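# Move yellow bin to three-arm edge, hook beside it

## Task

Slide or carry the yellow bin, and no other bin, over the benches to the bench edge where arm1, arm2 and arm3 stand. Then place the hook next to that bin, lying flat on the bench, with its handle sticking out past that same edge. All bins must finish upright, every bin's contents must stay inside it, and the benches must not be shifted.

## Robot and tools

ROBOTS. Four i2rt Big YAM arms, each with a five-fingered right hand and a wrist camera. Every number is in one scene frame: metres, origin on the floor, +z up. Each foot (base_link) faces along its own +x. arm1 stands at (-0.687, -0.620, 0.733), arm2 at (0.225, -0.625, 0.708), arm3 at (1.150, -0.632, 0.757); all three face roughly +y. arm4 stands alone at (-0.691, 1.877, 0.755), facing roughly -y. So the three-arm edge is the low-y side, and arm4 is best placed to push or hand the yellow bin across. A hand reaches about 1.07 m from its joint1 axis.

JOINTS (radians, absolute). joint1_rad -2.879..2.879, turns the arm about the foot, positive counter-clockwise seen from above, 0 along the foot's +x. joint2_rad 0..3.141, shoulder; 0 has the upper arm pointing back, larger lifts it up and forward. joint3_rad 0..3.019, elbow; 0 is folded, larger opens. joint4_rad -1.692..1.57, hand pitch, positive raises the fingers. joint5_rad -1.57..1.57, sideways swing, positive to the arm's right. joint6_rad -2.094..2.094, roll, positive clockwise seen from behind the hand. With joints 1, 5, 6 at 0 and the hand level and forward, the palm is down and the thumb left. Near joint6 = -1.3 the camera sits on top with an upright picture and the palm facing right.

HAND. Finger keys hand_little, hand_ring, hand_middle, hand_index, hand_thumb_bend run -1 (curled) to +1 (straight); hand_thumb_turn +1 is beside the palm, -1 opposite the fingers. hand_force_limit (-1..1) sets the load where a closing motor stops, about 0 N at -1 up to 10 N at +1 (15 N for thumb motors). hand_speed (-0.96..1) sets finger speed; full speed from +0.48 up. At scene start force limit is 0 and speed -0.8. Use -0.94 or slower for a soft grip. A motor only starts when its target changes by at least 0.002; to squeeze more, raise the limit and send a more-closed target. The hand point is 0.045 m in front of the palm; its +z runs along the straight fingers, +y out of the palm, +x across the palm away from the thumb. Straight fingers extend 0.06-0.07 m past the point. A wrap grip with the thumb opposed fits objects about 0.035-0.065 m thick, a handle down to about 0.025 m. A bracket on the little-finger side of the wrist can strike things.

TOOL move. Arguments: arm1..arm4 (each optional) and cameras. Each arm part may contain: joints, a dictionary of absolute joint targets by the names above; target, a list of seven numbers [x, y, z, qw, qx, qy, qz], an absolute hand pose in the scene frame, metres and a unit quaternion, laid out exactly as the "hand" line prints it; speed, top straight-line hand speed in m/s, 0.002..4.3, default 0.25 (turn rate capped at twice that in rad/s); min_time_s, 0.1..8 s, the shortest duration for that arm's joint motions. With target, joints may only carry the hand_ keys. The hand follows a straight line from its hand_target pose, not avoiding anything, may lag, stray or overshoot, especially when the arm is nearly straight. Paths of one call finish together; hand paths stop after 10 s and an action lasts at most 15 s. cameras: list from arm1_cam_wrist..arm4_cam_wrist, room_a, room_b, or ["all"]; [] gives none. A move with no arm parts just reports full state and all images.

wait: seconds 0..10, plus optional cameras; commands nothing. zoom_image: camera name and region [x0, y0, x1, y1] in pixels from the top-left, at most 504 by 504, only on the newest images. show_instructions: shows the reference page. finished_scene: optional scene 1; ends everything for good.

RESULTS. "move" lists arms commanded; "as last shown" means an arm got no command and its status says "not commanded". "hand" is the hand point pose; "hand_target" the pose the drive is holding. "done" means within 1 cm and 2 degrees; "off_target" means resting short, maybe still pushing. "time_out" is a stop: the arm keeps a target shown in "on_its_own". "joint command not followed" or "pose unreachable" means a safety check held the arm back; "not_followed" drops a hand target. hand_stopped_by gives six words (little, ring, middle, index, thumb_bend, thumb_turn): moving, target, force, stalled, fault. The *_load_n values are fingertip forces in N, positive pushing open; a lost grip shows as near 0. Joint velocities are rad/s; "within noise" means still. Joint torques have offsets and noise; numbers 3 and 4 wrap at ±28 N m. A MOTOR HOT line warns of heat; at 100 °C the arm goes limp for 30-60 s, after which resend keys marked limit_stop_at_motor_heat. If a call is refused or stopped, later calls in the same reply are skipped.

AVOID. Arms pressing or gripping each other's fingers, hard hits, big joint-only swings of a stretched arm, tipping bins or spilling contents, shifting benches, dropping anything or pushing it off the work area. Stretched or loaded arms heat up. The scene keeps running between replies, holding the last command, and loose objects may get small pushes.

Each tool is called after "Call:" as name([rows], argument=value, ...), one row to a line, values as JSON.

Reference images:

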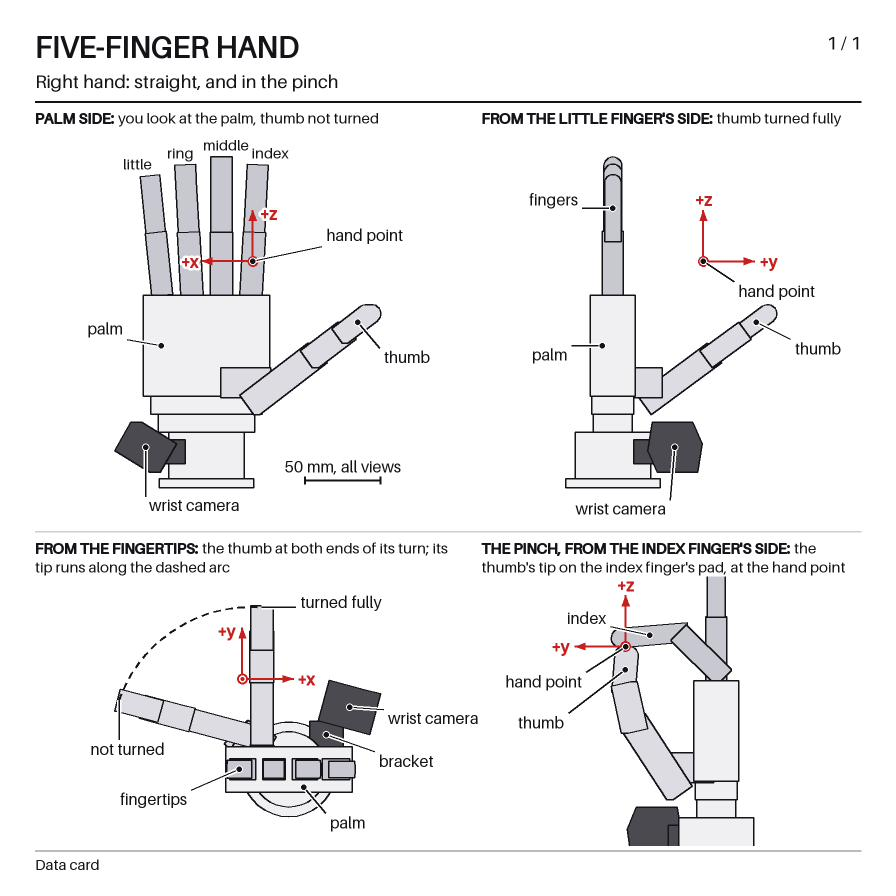

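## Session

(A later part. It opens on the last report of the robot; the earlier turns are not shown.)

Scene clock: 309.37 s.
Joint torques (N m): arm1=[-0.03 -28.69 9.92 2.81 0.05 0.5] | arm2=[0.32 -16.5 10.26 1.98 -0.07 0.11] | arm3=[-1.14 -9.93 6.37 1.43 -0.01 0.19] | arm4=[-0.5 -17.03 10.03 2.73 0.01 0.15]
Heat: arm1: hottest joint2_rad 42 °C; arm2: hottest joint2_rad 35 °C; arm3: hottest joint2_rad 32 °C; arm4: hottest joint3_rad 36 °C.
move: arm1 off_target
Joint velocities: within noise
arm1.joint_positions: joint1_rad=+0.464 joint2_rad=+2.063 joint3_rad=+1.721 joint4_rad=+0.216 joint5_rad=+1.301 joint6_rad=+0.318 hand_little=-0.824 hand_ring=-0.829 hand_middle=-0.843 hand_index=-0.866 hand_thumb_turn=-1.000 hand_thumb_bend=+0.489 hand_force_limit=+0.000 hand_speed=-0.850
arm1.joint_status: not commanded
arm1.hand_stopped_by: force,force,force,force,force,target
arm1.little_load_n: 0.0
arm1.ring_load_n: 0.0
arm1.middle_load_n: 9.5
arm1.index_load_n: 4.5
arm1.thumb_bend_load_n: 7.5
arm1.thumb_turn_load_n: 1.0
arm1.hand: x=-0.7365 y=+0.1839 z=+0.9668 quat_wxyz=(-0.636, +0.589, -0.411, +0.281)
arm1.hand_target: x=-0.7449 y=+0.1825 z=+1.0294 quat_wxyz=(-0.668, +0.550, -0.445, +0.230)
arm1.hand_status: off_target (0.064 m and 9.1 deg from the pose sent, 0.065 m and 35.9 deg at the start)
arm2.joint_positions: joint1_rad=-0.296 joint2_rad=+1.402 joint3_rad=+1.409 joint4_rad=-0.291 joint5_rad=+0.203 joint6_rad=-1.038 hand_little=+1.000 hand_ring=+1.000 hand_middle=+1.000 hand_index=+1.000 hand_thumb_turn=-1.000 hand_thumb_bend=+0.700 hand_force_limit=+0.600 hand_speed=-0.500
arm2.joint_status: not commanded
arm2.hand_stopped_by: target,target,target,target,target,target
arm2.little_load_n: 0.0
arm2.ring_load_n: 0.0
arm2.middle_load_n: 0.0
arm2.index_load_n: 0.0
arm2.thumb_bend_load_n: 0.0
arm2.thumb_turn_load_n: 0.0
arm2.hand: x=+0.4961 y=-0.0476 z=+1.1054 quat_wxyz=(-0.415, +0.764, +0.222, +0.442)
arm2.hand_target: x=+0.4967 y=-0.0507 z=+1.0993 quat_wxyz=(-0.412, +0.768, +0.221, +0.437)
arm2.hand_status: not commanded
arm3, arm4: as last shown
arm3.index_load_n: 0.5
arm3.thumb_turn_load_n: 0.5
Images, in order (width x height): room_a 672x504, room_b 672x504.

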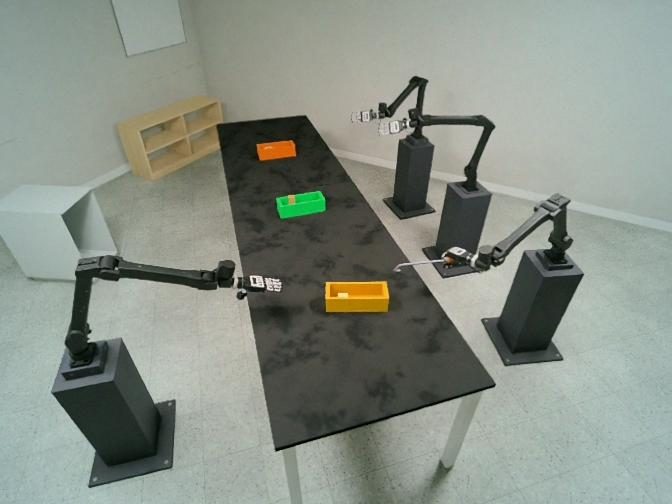

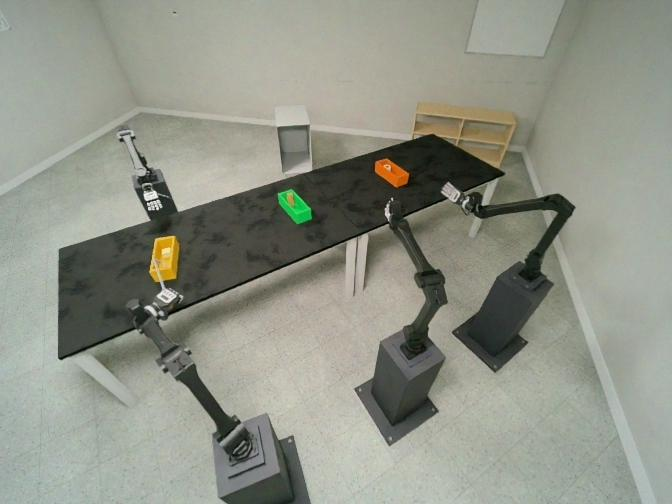

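Call:
move(arm1={"target": [-0.747, 0.23, 1.05, -0.6686, 0.5496, -0.4450, 0.2302], "speed": 0.1})

Call:
move(arm1={"target": [-0.747, 0.295, 1.06, -0.6686, 0.5496, -0.4450, 0.2302], "speed": 0.08}, cameras=["room_a", "room_b"])

Call:
zoom_image(camera="room_a", region=[300, 180, 500, 350])

Call:
zoom_image(camera="room_b", region=[90, 200, 230, 320])

Scene clock: 311.83 s.
Joint torques (N m): arm1=[-1.32 -25.99 14.13 1.84 0.06 0.52] | arm2=[0.5 -16.56 10.29 1.96 -0.06 0.12] | arm3=[-1.14 -9.88 6.37 1.43 -0.01 0.19] | arm4=[-0.38 -17.44 10.04 2.69 -0.06 0.17]
Heat: arm1: hottest joint2_rad 42 °C; arm2: hottest joint2_rad 35 °C; arm3: hottest joint2_rad 32 °C; arm4: hottest joint3_rad 36 °C.
move: arm1 off_target
Joint velocities: within noise
arm1.joint_positions: joint1_rad=+0.464 joint2_rad=+2.126 joint3_rad=+1.889 joint4_rad=+0.143 joint5_rad=+1.284 joint6_rad=+0.296 hand_little=-0.824 hand_ring=-0.829 hand_middle=-0.843 hand_index=-0.866 hand_thumb_turn=-1.000 hand_thumb_bend=+0.489 hand_force_limit=+0.000 hand_speed=-0.850
arm1.joint_status: not commanded
arm1.hand_stopped_by: force,force,force,force,force,target
arm1.little_load_n: 0.0
arm1.ring_load_n: 0.0
arm1.middle_load_n: 9.5
arm1.index_load_n: 4.5
arm1.thumb_bend_load_n: 7.5
arm1.thumb_turn_load_n: 1.0
arm1.hand: x=-0.7473 y=+0.2162 z=+0.9934 quat_wxyz=(-0.642, +0.589, -0.407, +0.273)
arm1.hand_target: x=-0.7461 y=+0.2248 z=+1.0496 quat_wxyz=(-0.670, +0.549, -0.444, +0.230)
arm1.hand_status: off_target (0.058 m and 8.5 deg from the pose sent, 0.096 m and 9.1 deg at the start)
arm2, arm3, arm4: as last shown
arm3.index_load_n: 0.0
arm3.thumb_turn_load_n: 0.0
arm4.thumb_bend_load_n: -0.5
pictures: none

Scene clock: 313.77 s.
Joint torques (N m): arm1=[-1.96 -28.51 15.53 1.87 0.1 0.63] | arm2=[0.5 -16.5 10.26 1.95 -0.06 0.12] | arm3=[-1.14 -9.88 6.37 1.43 -0.01 0.19] | arm4=[-0.5 -17.03 10.14 2.58 -0.04 0.15]
Heat: arm1: hottest joint3_rad 43 °C; arm2: hottest joint2_rad 35 °C; arm3: hottest joint2_rad 32 °C; arm4: hottest joint3_rad 36 °C.
move: arm1 off_target
Joint velocities: within noise
arm1.joint_positions: joint1_rad=+0.451 joint2_rad=+2.335 joint3_rad=+2.277 joint4_rad=-0.028 joint5_rad=+1.259 joint6_rad=+0.278 hand_little=-0.824 hand_ring=-0.829 hand_middle=-0.843 hand_index=-0.866 hand_thumb_turn=-1.000 hand_thumb_bend=+0.489 hand_force_limit=+0.000 hand_speed=-0.850
arm1.joint_status: not commanded
arm1.hand_stopped_by: force,force,force,force,force,target
arm1.little_load_n: 0.5
arm1.ring_load_n: 0.0
arm1.middle_load_n: 9.5
arm1.index_load_n: 4.5
arm1.thumb_bend_load_n: 7.5
arm1.thumb_turn_load_n: 1.0
arm1.hand: x=-0.7564 y=+0.2815 z=+1.0014 quat_wxyz=(-0.643, +0.594, -0.400, +0.272)
arm1.hand_target: x=-0.7460 y=+0.2881 z=+1.0597 quat_wxyz=(-0.671, +0.549, -0.443, +0.230)
arm1.hand_status: off_target (0.061 m and 9.1 deg from the pose sent, 0.103 m and 8.5 deg at the start)
arm2, arm3: as last shown
arm2.thumb_turn_load_n: 0.5
arm4.joint_positions: joint1_rad=+0.057 joint2_rad=+1.989 joint3_rad=+1.579 joint4_rad=+0.107 joint5_rad=+0.012 joint6_rad=-0.004 hand_little=+1.000 hand_ring=+1.000 hand_middle=+1.000 hand_index=+1.000 hand_thumb_turn=+1.000 hand_thumb_bend=+1.000 hand_force_limit=+0.000 hand_speed=-0.800
arm4.joint_status: not commanded
arm4.hand_stopped_by: target,target,target,target,target,target
arm4.little_load_n: 0.0
arm4.ring_load_n: -0.5
arm4.middle_load_n: 0.0
arm4.index_load_n: 0.0
arm4.thumb_bend_load_n: 0.0
arm4.thumb_turn_load_n: 0.0
arm4.hand: x=-0.6447 y=+1.0508 z=+0.9102 quat_wxyz=(-0.001, +0.007, -0.807, +0.591)
arm4.hand_target: x=-0.6521 y=+1.0501 z=+0.9198 quat_wxyz=(+0.000, +0.000, -0.800, +0.600)
arm4.hand_status: not commanded
Images, in order (width x height): room_a 672x504, room_b 672x504.

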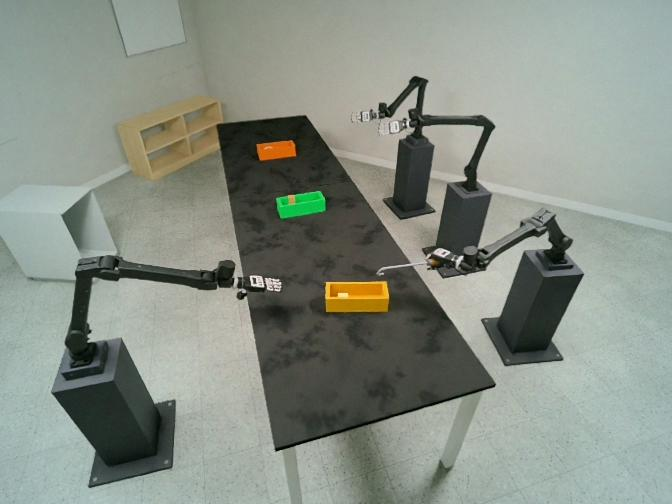

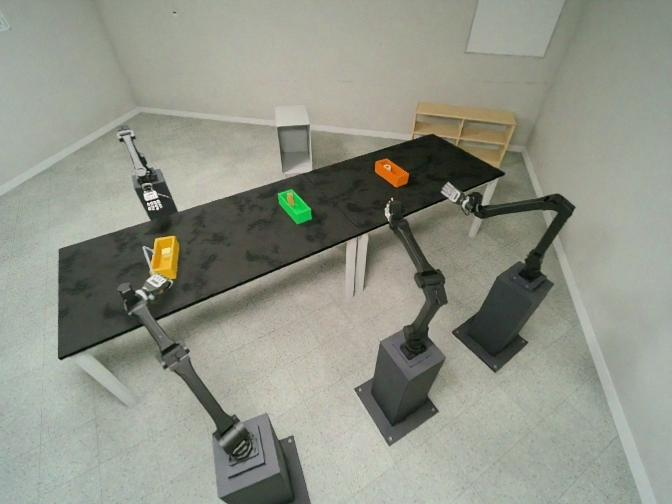

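Scaled by 2.520 from the camera's image (finer frame: 960x720).

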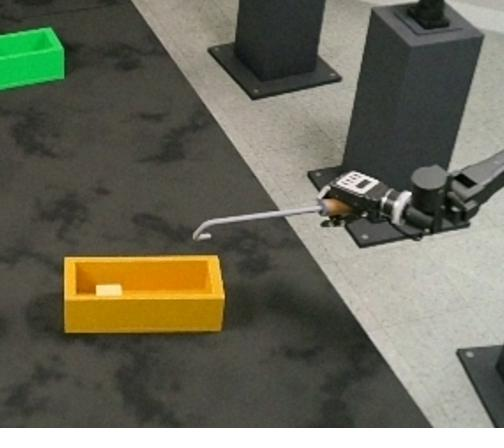

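Scaled by 3.600 from the camera's image (finer frame: 960x720).

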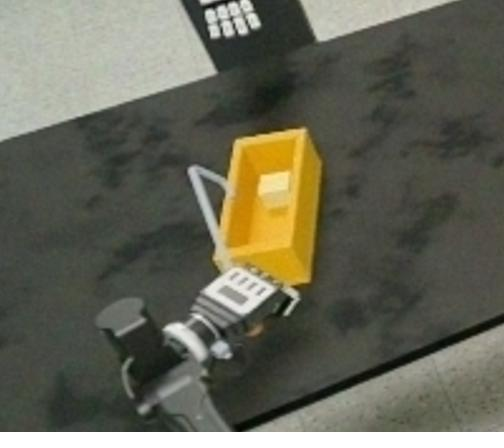

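Call:
move(arm1={"target": [-0.718, 0.322, 1.027, -0.6686, 0.5496, -0.4450, 0.2302], "speed": 0.08}, cameras=["room_a", "room_b"])

Call:
zoom_image(camera="room_a", region=[300, 200, 460, 340])

Call:
zoom_image(camera="room_b", region=[110, 210, 220, 310])

Scene clock: 316.23 s.
Joint torques (N m): arm1=[-1.67 -29.68 15.54 2.06 0.06 0.64] | arm2=[0.26 -16.56 10.29 2 -0.06 0.11] | arm3=[-1.14 -9.93 6.37 1.43 -0.01 0.19] | arm4=[-0.56 -16.79 10.11 2.77 0 0.14]
Heat: arm1: hottest joint3_rad 44 °C; arm2: hottest joint2_rad 35 °C; arm3: hottest joint2_rad 32 °C; arm4: hottest joint3_rad 36 °C.
move: arm1 off_target
Joint velocities: within noise
arm1.joint_positions: joint1_rad=+0.403 joint2_rad=+2.424 joint3_rad=+2.347 joint4_rad=-0.026 joint5_rad=+1.217 joint6_rad=+0.282 hand_little=-0.824 hand_ring=-0.829 hand_middle=-0.843 hand_index=-0.866 hand_thumb_turn=-1.000 hand_thumb_bend=+0.489 hand_force_limit=+0.000 hand_speed=-0.850
arm1.joint_status: not commanded
arm1.hand_stopped_by: force,force,force,force,force,target
arm1.little_load_n: 0.0
arm1.ring_load_n: 0.0
arm1.middle_load_n: 9.0
arm1.index_load_n: 4.5
arm1.thumb_bend_load_n: 8.0
arm1.thumb_turn_load_n: 1.0
arm1.hand: x=-0.7221 y=+0.3068 z=+0.9619 quat_wxyz=(-0.637, +0.597, -0.401, +0.277)
arm1.hand_target: x=-0.7174 y=+0.3139 z=+1.0267 quat_wxyz=(-0.671, +0.549, -0.443, +0.230)
arm1.hand_status: off_target (0.067 m and 9.8 deg from the pose sent, 0.062 m and 9.2 deg at the start)
arm2, arm3, arm4: as last shown
arm2.thumb_turn_load_n: 0.0
arm3.thumb_bend_load_n: -0.5
arm3.thumb_turn_load_n: 0.5
arm4.ring_load_n: 0.0
Images, in order (width x height): room_a 672x504, room_b 672x504.

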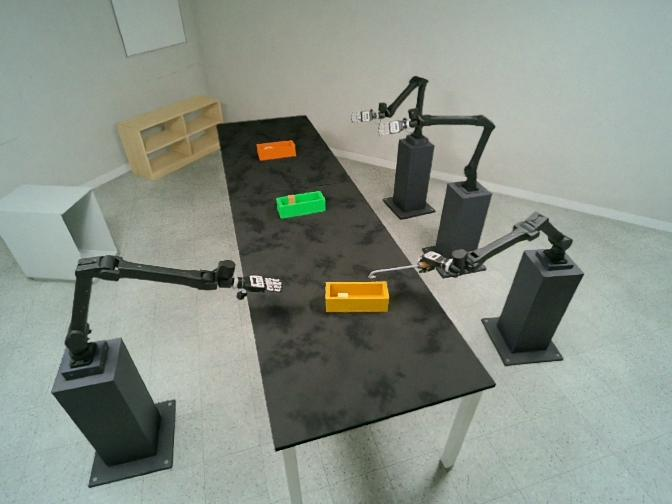

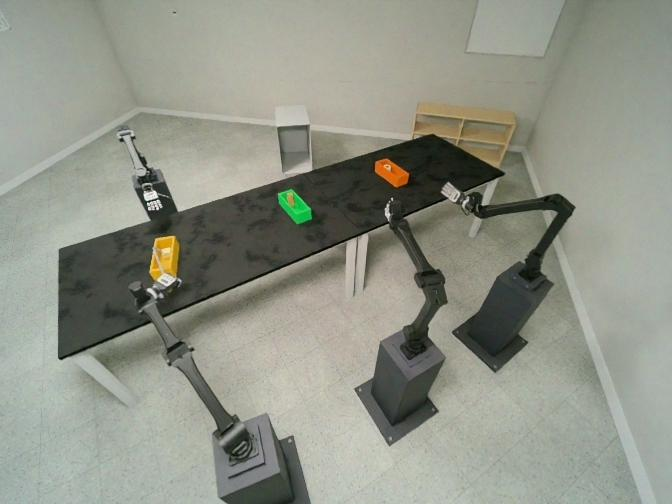

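Scaled by 3.150 from the camera's image (finer frame: 960x720).

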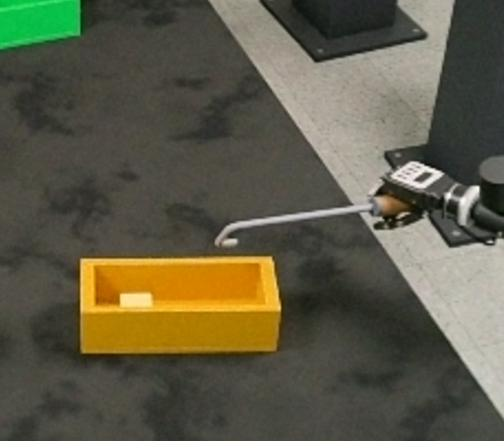

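Scaled by 4.582 from the camera's image (finer frame: 960x720).

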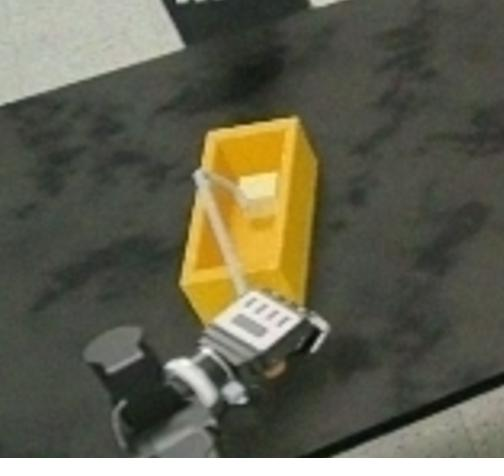

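Call:
move(arm1={"target": [-0.724, 0.322, 0.977, -0.6686, 0.5496, -0.4450, 0.2302], "speed": 0.06}, cameras=["room_a", "room_b"])

Call:
zoom_image(camera="room_a", region=[300, 200, 460, 340])

Call:
zoom_image(camera="room_b", region=[110, 210, 220, 310])

Scene clock: 318.47 s.
Joint torques (N m): arm1=[-0.97 -30.74 11.38 2.88 0.21 0.63] | arm2=[0.5 -16.62 10.28 2 -0.07 0.11] | arm3=[-1.14 -9.88 6.38 1.44 -0.01 0.19] | arm4=[-0.73 -17.32 10.04 2.59 -0.01 0.15]
Heat: arm1: hottest joint3_rad 45 °C; arm2: hottest joint2_rad 35 °C; arm3: hottest joint2_rad 32 °C; arm4: hottest joint3_rad 36 °C.
move: arm1 off_target
Joint velocities: within noise
arm1.joint_positions: joint1_rad=+0.403 joint2_rad=+2.471 joint3_rad=+2.349 joint4_rad=+0.029 joint5_rad=+1.222 joint6_rad=+0.295 hand_little=-0.824 hand_ring=-0.829 hand_middle=-0.843 hand_index=-0.866 hand_thumb_turn=-1.000 hand_thumb_bend=+0.489 hand_force_limit=+0.000 hand_speed=-0.850
arm1.joint_status: not commanded
arm1.hand_stopped_by: force,force,force,force,force,target
arm1.little_load_n: 0.5
arm1.ring_load_n: 0.0
arm1.middle_load_n: 9.5
arm1.index_load_n: 4.5
arm1.thumb_bend_load_n: 7.5
arm1.thumb_turn_load_n: 1.0
arm1.hand: x=-0.7234 y=+0.3142 z=+0.9312 quat_wxyz=(-0.641, +0.591, -0.408, +0.272)
arm1.hand_target: x=-0.7237 y=+0.3188 z=+0.9771 quat_wxyz=(-0.669, +0.550, -0.444, +0.230)
arm1.hand_status: off_target (0.046 m and 8.5 deg from the pose sent, 0.022 m and 9.8 deg at the start)
arm2, arm4: as last shown
arm2.thumb_turn_load_n: 0.5
arm3.joint_positions: joint1_rad=+0.251 joint2_rad=+1.533 joint3_rad=+0.931 joint4_rad=+0.618 joint5_rad=+0.327 joint6_rad=-1.233 hand_little=+1.000 hand_ring=+1.000 hand_middle=+1.000 hand_index=+1.000 hand_thumb_turn=-1.000 hand_thumb_bend=+0.600 hand_force_limit=+0.500 hand_speed=-0.600
arm3.joint_status: not commanded
arm3.hand_stopped_by: target,target,target,target,target,target
arm3.little_load_n: 0.0
arm3.ring_load_n: 0.0
arm3.middle_load_n: 0.0
arm3.index_load_n: 0.0
arm3.thumb_bend_load_n: 0.0
arm3.thumb_turn_load_n: 0.0
arm3.hand: x=+1.0548 y=+0.0018 z=+1.0102 quat_wxyz=(-0.583, +0.575, +0.399, +0.412)
arm3.hand_target: x=+1.0501 y=-0.0001 z=+1.0000 quat_wxyz=(-0.579, +0.579, +0.406, +0.406)
arm3.hand_status: not commanded
arm4.ring_load_n: -0.5
Images, in order (width x height): room_a 672x504, room_b 672x504.

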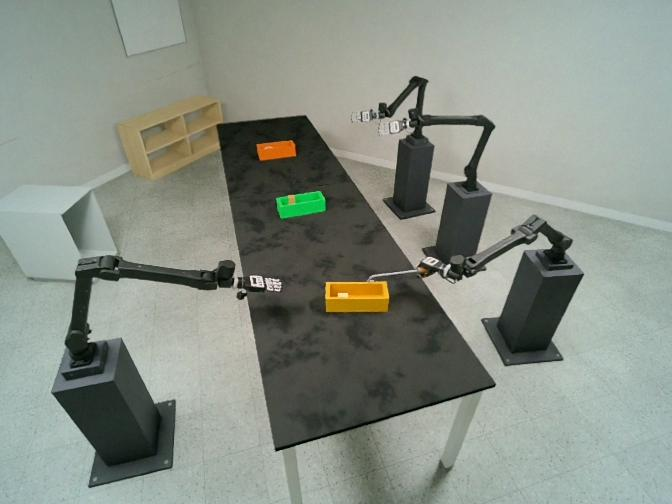

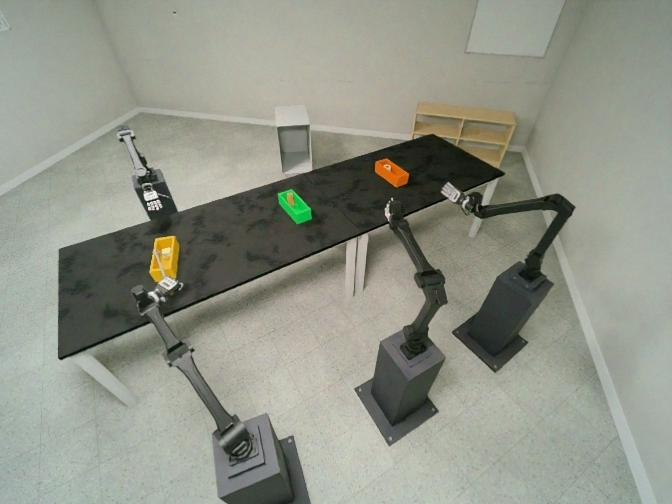

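Scaled by 3.150 from the camera's image (finer frame: 960x720).

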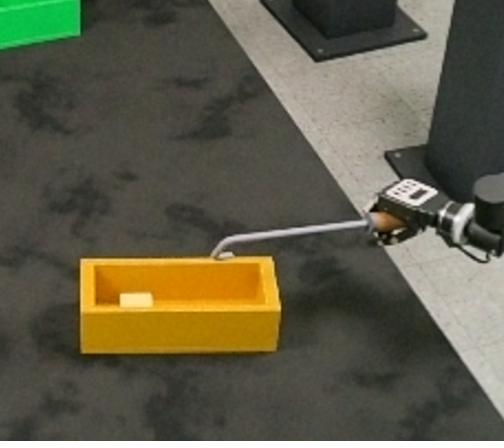

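Scaled by 4.582 from the camera's image (finer frame: 960x720).

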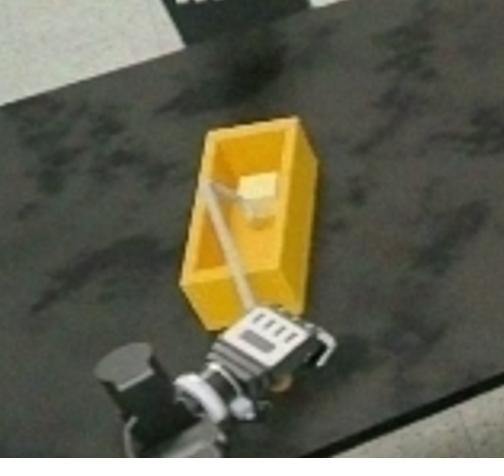

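Call:
move(arm1={"target": [-0.737, 0.322, 0.955, -0.6686, 0.5496, -0.4450, 0.2302], "speed": 0.06}, cameras=["room_a", "room_b"])

Call:
zoom_image(camera="room_a", region=[300, 200, 460, 340])

Call:
zoom_image(camera="room_b", region=[110, 210, 220, 310])

Scene clock: 320.40 s.
Joint torques (N m): arm1=[0.21 -30.68 11.03 2.91 0.22 0.62] | arm2=[0.38 -16.5 10.3 1.99 -0.06 0.11] | arm3=[-1.14 -9.93 6.37 1.44 -0.01 0.19] | arm4=[-0.62 -17.44 10.11 2.71 -0.02 0.13]
Heat: arm1: hottest joint3_rad 45 °C; arm2: hottest joint2_rad 35 °C; arm3: hottest joint2_rad 32 °C; arm4: hottest joint3_rad 36 °C.
move: arm1 off_target
Joint velocities: within noise
arm1.joint_positions: joint1_rad=+0.403 joint2_rad=+2.491 joint3_rad=+2.344 joint4_rad=+0.059 joint5_rad=+1.237 joint6_rad=+0.299 hand_little=-0.824 hand_ring=-0.829 hand_middle=-0.843 hand_index=-0.866 hand_thumb_turn=-1.000 hand_thumb_bend=+0.489 hand_force_limit=+0.000 hand_speed=-0.850
arm1.joint_status: not commanded
arm1.hand_stopped_by: force,force,force,force,force,target
arm1.little_load_n: 0.0
arm1.ring_load_n: 0.0
arm1.middle_load_n: 9.5
arm1.index_load_n: 4.5
arm1.thumb_bend_load_n: 7.5
arm1.thumb_turn_load_n: 1.0
arm1.hand: x=-0.7218 y=+0.3148 z=+0.9169 quat_wxyz=(-0.641, +0.585, -0.415, +0.274)
arm1.hand_target: x=-0.7367 y=+0.3194 z=+0.9549 quat_wxyz=(-0.668, +0.550, -0.444, +0.230)
arm1.hand_status: off_target (0.042 m and 8.0 deg from the pose sent, 0.029 m and 8.5 deg at the start)
arm2, arm3, arm4: as last shown
arm2.thumb_bend_load_n: -0.5
arm4.ring_load_n: 0.0
Images, in order (width x height): room_a 672x504, room_b 672x504.

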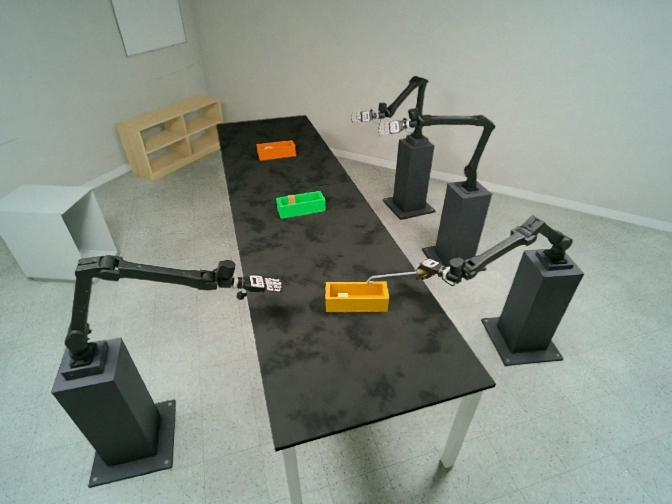

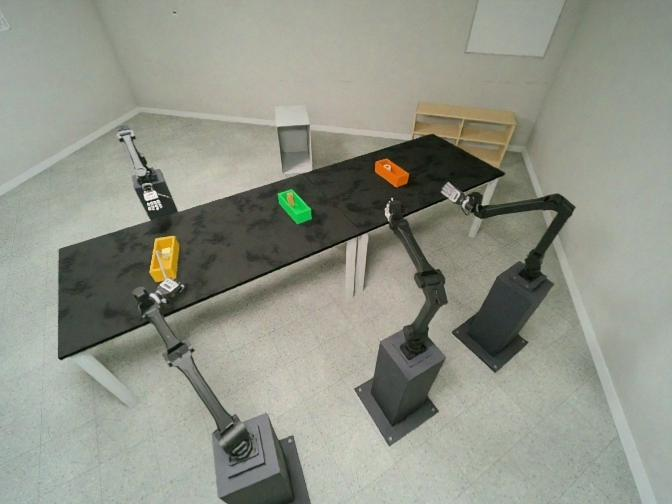

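Scaled by 3.150 from the camera's image (finer frame: 960x720).

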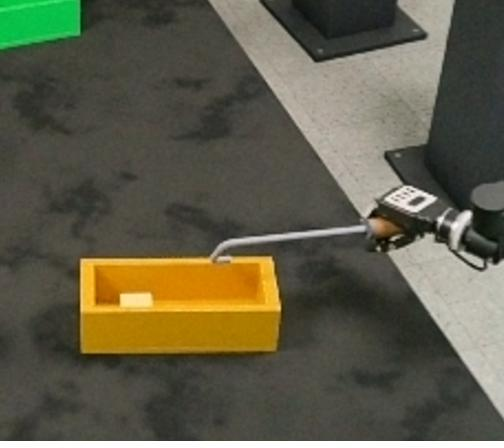

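Scaled by 4.582 from the camera's image (finer frame: 960x720).

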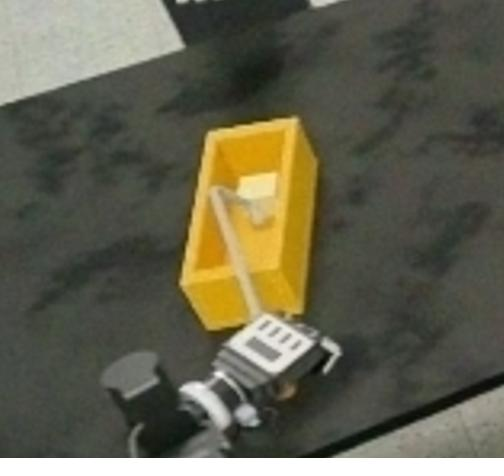

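Call:
move(arm1={"target": [-0.757, 0.322, 0.968, -0.6686, 0.5496, -0.4450, 0.2302], "speed": 0.08}, cameras=["room_a", "room_b"])

Call:
zoom_image(camera="room_a", region=[320, 230, 420, 320])

Call:
zoom_image(camera="room_b", region=[130, 220, 200, 300])

Scene clock: 322.00 s.
Joint torques (N m): arm1=[-0.56 -29.68 14.22 1.95 0.21 0.53] | arm2=[0.38 -16.38 10.29 2 -0.07 0.11] | arm3=[-1.14 -9.88 6.38 1.44 -0.01 0.19] | arm4=[-0.97 -17.03 10.02 2.66 0 0.14]
Heat: arm1: hottest joint3_rad 45 °C; arm2: hottest joint2_rad 35 °C; arm3: hottest joint2_rad 32 °C; arm4: hottest joint3_rad 36 °C.
move: arm1 off_target
Joint velocities: within noise
arm1.joint_positions: joint1_rad=+0.432 joint2_rad=+2.491 joint3_rad=+2.344 joint4_rad=+0.059 joint5_rad=+1.259 joint6_rad=+0.299 hand_little=-0.824 hand_ring=-0.829 hand_middle=-0.843 hand_index=-0.866 hand_thumb_turn=-1.000 hand_thumb_bend=+0.489 hand_force_limit=+0.000 hand_speed=-0.850
arm1.joint_status: not commanded
arm1.hand_stopped_by: force,force,force,force,force,target
arm1.little_load_n: 0.0
arm1.ring_load_n: 0.0
arm1.middle_load_n: 9.5
arm1.index_load_n: 4.5
arm1.thumb_bend_load_n: 7.5
arm1.thumb_turn_load_n: 1.0
arm1.hand: x=-0.7464 y=+0.3103 z=+0.9172 quat_wxyz=(-0.643, +0.586, -0.412, +0.272)
arm1.hand_target: x=-0.7564 y=+0.3172 z=+0.9677 quat_wxyz=(-0.670, +0.550, -0.443, +0.230)
arm1.hand_status: off_target (0.053 m and 8.0 deg from the pose sent, 0.062 m and 8.0 deg at the start)
arm2, arm3, arm4: as last shown
arm2.thumb_bend_load_n: 0.0
arm2.thumb_turn_load_n: 0.0
Images, in order (width x height): room_a 672x504, room_b 672x504.

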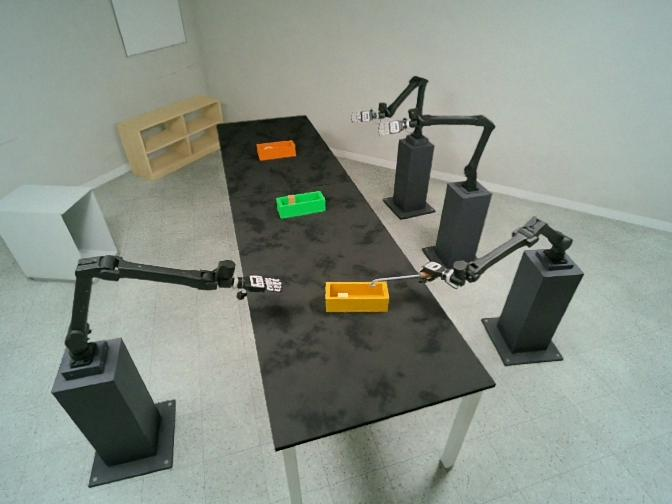

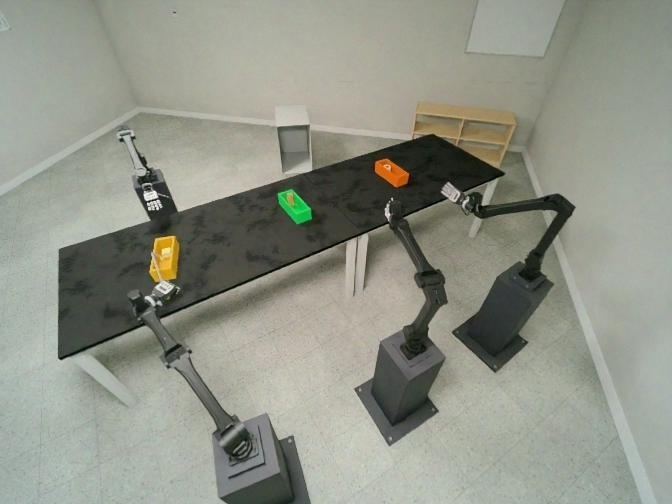

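Scaled by 5.040 from the camera's image (finer frame: 960x720).

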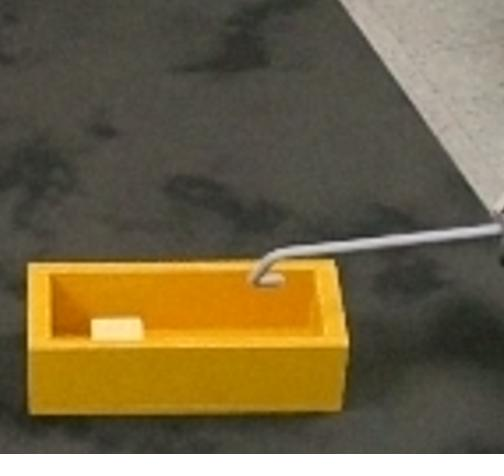

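Scaled by 6.300 from the camera's image (finer frame: 960x720).

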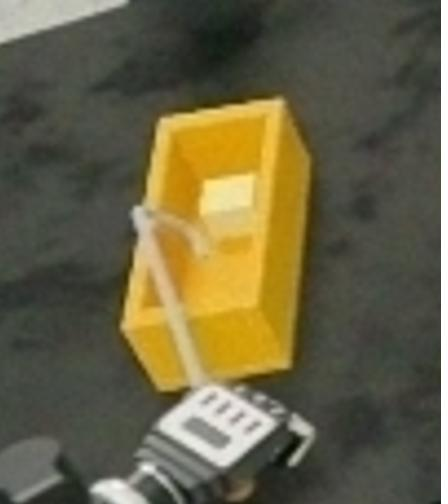

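Call:
move(arm1={"target": [-0.746, 0.325, 0.925, -0.6686, 0.5496, -0.4450, 0.2302], "speed": 0.06}, cameras=["room_a", "room_b"])

Call:
zoom_image(camera="room_a", region=[320, 230, 420, 320])

Call:
zoom_image(camera="room_b", region=[130, 220, 200, 300])

Scene clock: 324.00 s.
Joint torques (N m): arm1=[-1.38 -30.8 10.92 2.86 0.02 0.58] | arm2=[0.26 -16.38 10.28 1.99 -0.07 0.12] | arm3=[-1.08 -9.93 6.37 1.43 -0.01 0.19] | arm4=[-1.08 -16.97 10.13 2.76 -0.04 0.16]
Heat: arm1: hottest joint3_rad 45 °C; arm2: hottest joint2_rad 35 °C; arm3: hottest joint2_rad 32 °C; arm4: hottest joint3_rad 36 °C.
move: arm1 off_target
Joint velocities: within noise
arm1.joint_positions: joint1_rad=+0.432 joint2_rad=+2.537 joint3_rad=+2.344 joint4_rad=+0.106 joint5_rad=+1.253 joint6_rad=+0.299 hand_little=-0.824 hand_ring=-0.829 hand_middle=-0.843 hand_index=-0.866 hand_thumb_turn=-1.000 hand_thumb_bend=+0.489 hand_force_limit=+0.000 hand_speed=-0.850
arm1.joint_status: not commanded
arm1.hand_stopped_by: force,force,force,force,force,target
arm1.little_load_n: 0.0
arm1.ring_load_n: 0.0
arm1.middle_load_n: 9.0
arm1.index_load_n: 4.5
arm1.thumb_bend_load_n: 7.5
arm1.thumb_turn_load_n: 1.0
arm1.hand: x=-0.7483 y=+0.3157 z=+0.8843 quat_wxyz=(-0.644, +0.587, -0.411, +0.270)
arm1.hand_target: x=-0.7458 y=+0.3223 z=+0.9252 quat_wxyz=(-0.669, +0.550, -0.444, +0.231)
arm1.hand_status: off_target (0.042 m and 7.9 deg from the pose sent, 0.016 m and 8.0 deg at the start)
arm2, arm3, arm4: as last shown
arm2.index_load_n: -0.5
arm4.little_load_n: -0.5
arm4.thumb_turn_load_n: -0.5
Images, in order (width x height): room_a 672x504, room_b 672x504.

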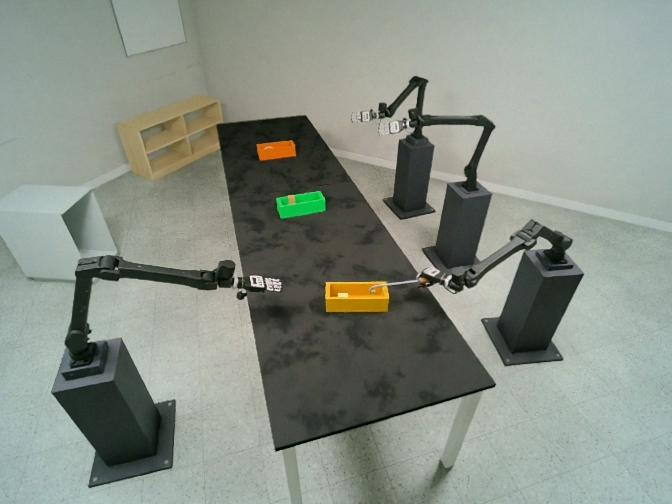

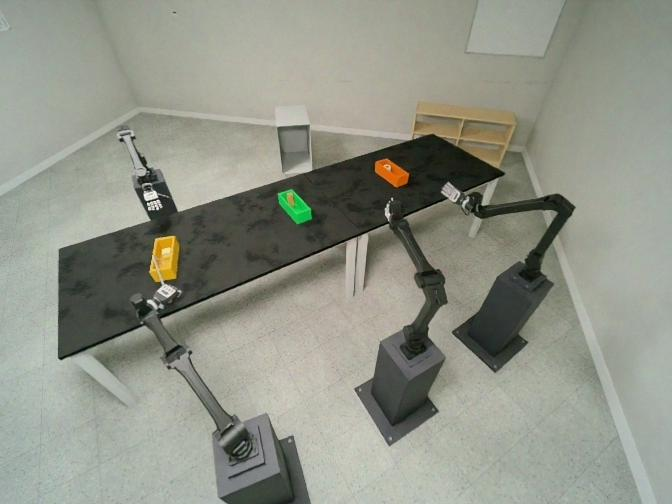

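Scaled by 5.040 from the camera's image (finer frame: 960x720).

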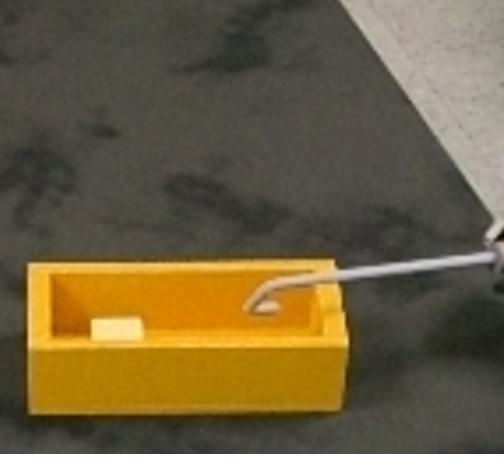

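Scaled by 6.300 from the camera's image (finer frame: 960x720).

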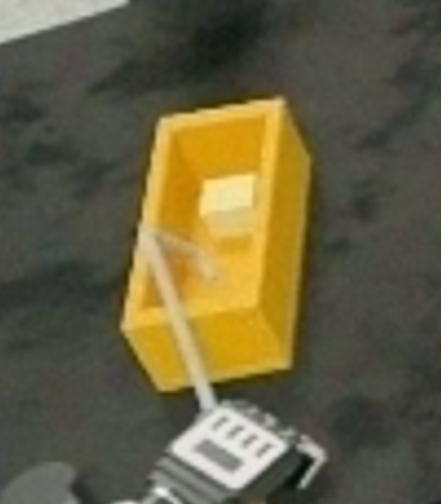

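Call:
move(arm1={"target": [-0.742, 0.320, 0.908, -0.6686, 0.5496, -0.4450, 0.2302], "speed": 0.06}, cameras=["arm1_cam_wrist", "room_a", "room_b"])

Call:
zoom_image(camera="room_a", region=[320, 230, 480, 330])

Scene clock: 325.63 s.
Joint torques (N m): arm1=[-1.67 -31.56 10.3 2.85 0 0.58] | arm2=[0.5 -16.5 10.29 1.99 -0.07 0.12] | arm3=[-1.14 -9.93 6.37 1.43 -0.01 0.19] | arm4=[-0.73 -16.62 10.11 2.52 -0.01 0.13]
Heat: arm1: hottest joint2_rad 45 °C; arm2: hottest joint2_rad 35 °C; arm3: hottest joint2_rad 32 °C; arm4: hottest joint3_rad 36 °C.
move: arm1 off_target
Joint velocities: within noise
arm1.joint_positions: joint1_rad=+0.432 joint2_rad=+2.537 joint3_rad=+2.280 joint4_rad=+0.163 joint5_rad=+1.251 joint6_rad=+0.299 hand_little=-0.824 hand_ring=-0.829 hand_middle=-0.843 hand_index=-0.866 hand_thumb_turn=-1.000 hand_thumb_bend=+0.489 hand_force_limit=+0.000 hand_speed=-0.850
arm1.joint_status: not commanded
arm1.hand_stopped_by: force,force,force,force,force,target
arm1.little_load_n: 0.0
arm1.ring_load_n: 0.0
arm1.middle_load_n: 9.5
arm1.index_load_n: 4.5
arm1.thumb_bend_load_n: 7.5
arm1.thumb_turn_load_n: 1.0
arm1.hand: x=-0.7471 y=+0.3103 z=+0.8591 quat_wxyz=(-0.642, +0.589, -0.408, +0.271)
arm1.hand_target: x=-0.7417 y=+0.3171 z=+0.9082 quat_wxyz=(-0.669, +0.550, -0.444, +0.231)
arm1.hand_status: off_target (0.050 m and 8.3 deg from the pose sent, 0.025 m and 7.9 deg at the start)
arm2.joint_positions: joint1_rad=-0.296 joint2_rad=+1.402 joint3_rad=+1.409 joint4_rad=-0.291 joint5_rad=+0.203 joint6_rad=-1.038 hand_little=+1.000 hand_ring=+1.000 hand_middle=+1.000 hand_index=+1.000 hand_thumb_turn=-1.000 hand_thumb_bend=+0.700 hand_force_limit=+0.600 hand_speed=-0.500
arm2.joint_status: not commanded
arm2.hand_stopped_by: target,target,target,target,target,target
arm2.little_load_n: 0.0
arm2.ring_load_n: 0.0
arm2.middle_load_n: 0.0
arm2.index_load_n: 0.0
arm2.thumb_bend_load_n: 0.0
arm2.thumb_turn_load_n: 0.0
arm2.hand: x=+0.4961 y=-0.0476 z=+1.1054 quat_wxyz=(-0.415, +0.764, +0.222, +0.442)
arm2.hand_target: x=+0.4967 y=-0.0507 z=+1.0993 quat_wxyz=(-0.412, +0.768, +0.221, +0.437)
arm2.hand_status: not commanded
arm3, arm4: as last shown
arm4.thumb_turn_load_n: 0.0
Images, in order (width x height): arm1_cam_wrist 672x504, room_a 672x504, room_b 672x504.

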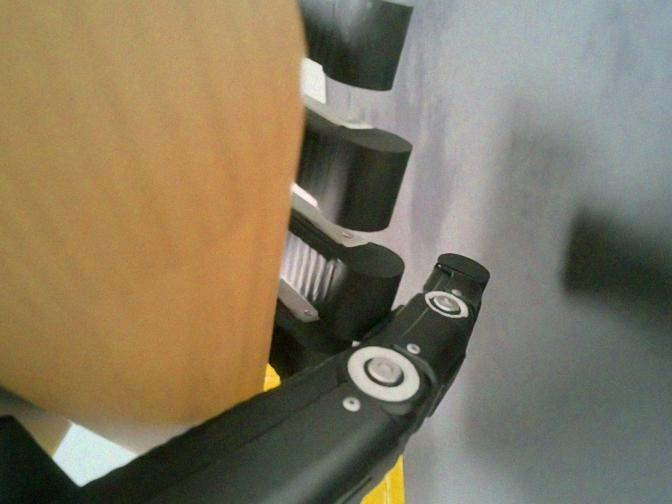

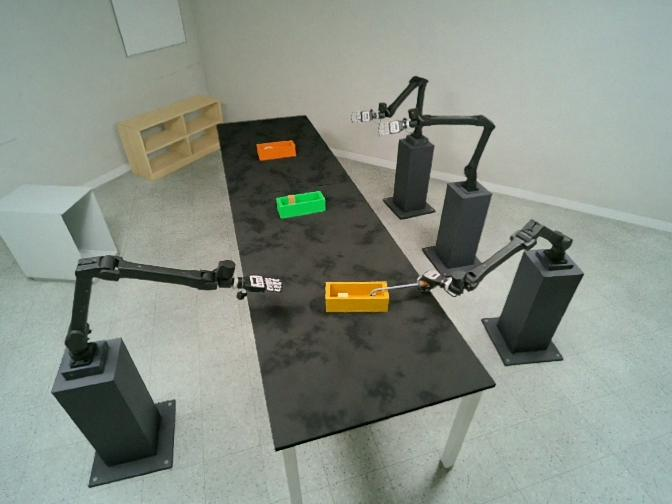

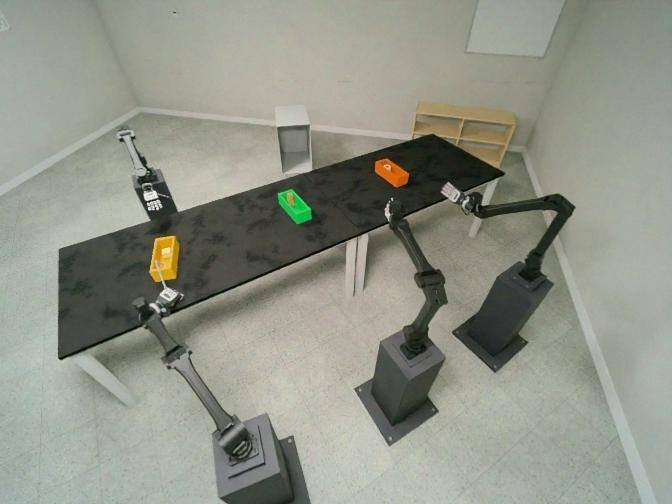

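Scaled by 3.150 from the camera's image (finer frame: 960x720).

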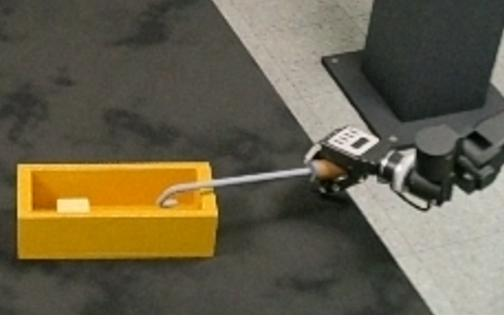

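Call:
move(arm1={"target": [-0.742, 0.230, 0.908, -0.6686, 0.5496, -0.4450, 0.2302], "speed": 0.08}, cameras=["room_a", "room_b"])

Call:
zoom_image(camera="room_a", region=[320, 230, 480, 330])

Call:
zoom_image(camera="room_b", region=[110, 220, 220, 320])

Scene clock: 327.87 s.
Joint torques (N m): arm1=[0.38 -30.8 9.06 2.82 0.24 0.36] | arm2=[0.5 -16.62 10.25 1.99 -0.06 0.12] | arm3=[-1.2 -9.88 6.37 1.43 -0.01 0.19] | arm4=[-0.79 -17.26 10.17 2.67 0.01 0.16]
Heat: arm1: hottest joint2_rad 45 °C; arm2: hottest joint2_rad 35 °C; arm3: hottest joint2_rad 32 °C; arm4: hottest joint3_rad 36 °C.
move: arm1 off_target
Joint velocities: within noise
arm1.joint_positions: joint1_rad=+0.435 joint2_rad=+2.298 joint3_rad=+1.780 joint4_rad=+0.393 joint5_rad=+1.273 joint6_rad=+0.324 hand_little=-0.824 hand_ring=-0.829 hand_middle=-0.843 hand_index=-0.867 hand_thumb_turn=-1.000 hand_thumb_bend=+0.489 hand_force_limit=+0.000 hand_speed=-0.850
arm1.joint_status: not commanded
arm1.hand_stopped_by: force,force,force,force,force,target
arm1.little_load_n: 0.0
arm1.ring_load_n: 0.0
arm1.middle_load_n: 9.5
arm1.index_load_n: 3.5
arm1.thumb_bend_load_n: 7.5
arm1.thumb_turn_load_n: 0.5
arm1.hand: x=-0.7259 y=+0.2236 z=+0.8414 quat_wxyz=(-0.636, +0.589, -0.414, +0.278)
arm1.hand_target: x=-0.7410 y=+0.2281 z=+0.9071 quat_wxyz=(-0.668, +0.550, -0.445, +0.230)
arm1.hand_status: off_target (0.069 m and 8.7 deg from the pose sent, 0.094 m and 8.4 deg at the start)
arm2, arm3, arm4: as last shown
arm2.thumb_turn_load_n: 0.5
arm4.little_load_n: 0.0
arm4.thumb_turn_load_n: -0.5
Images, in order (width x height): room_a 672x504, room_b 672x504.

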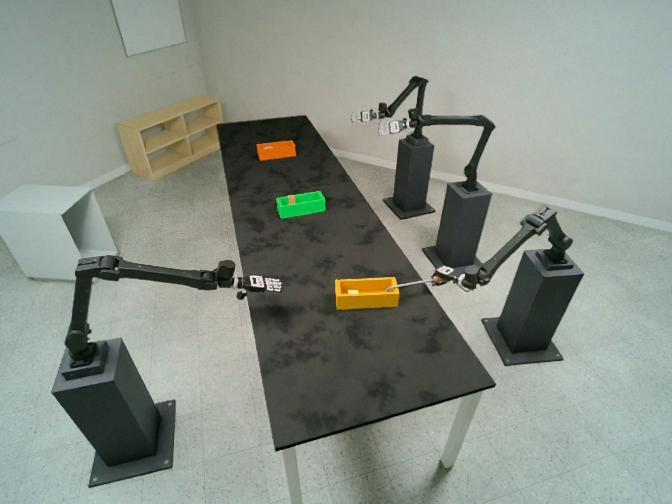

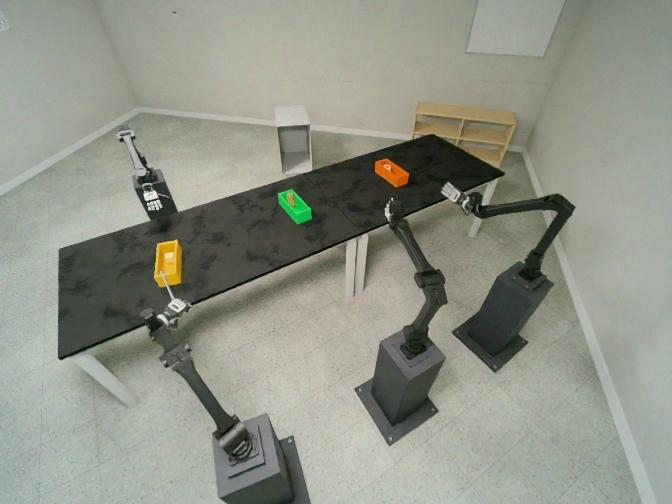

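Scaled by 3.150 from the camera's image (finer frame: 960x720).

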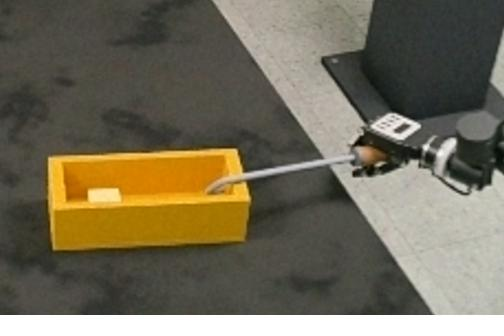

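Scaled by 4.582 from the camera's image (finer frame: 960x720).

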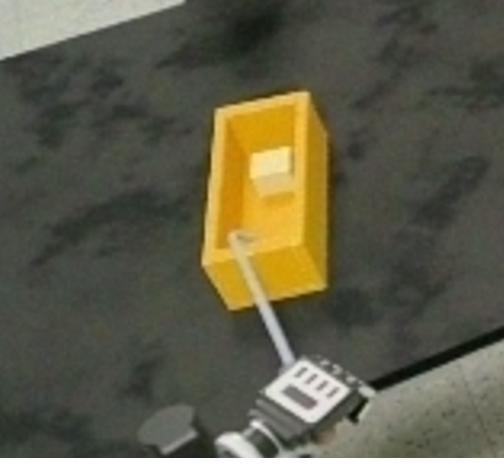

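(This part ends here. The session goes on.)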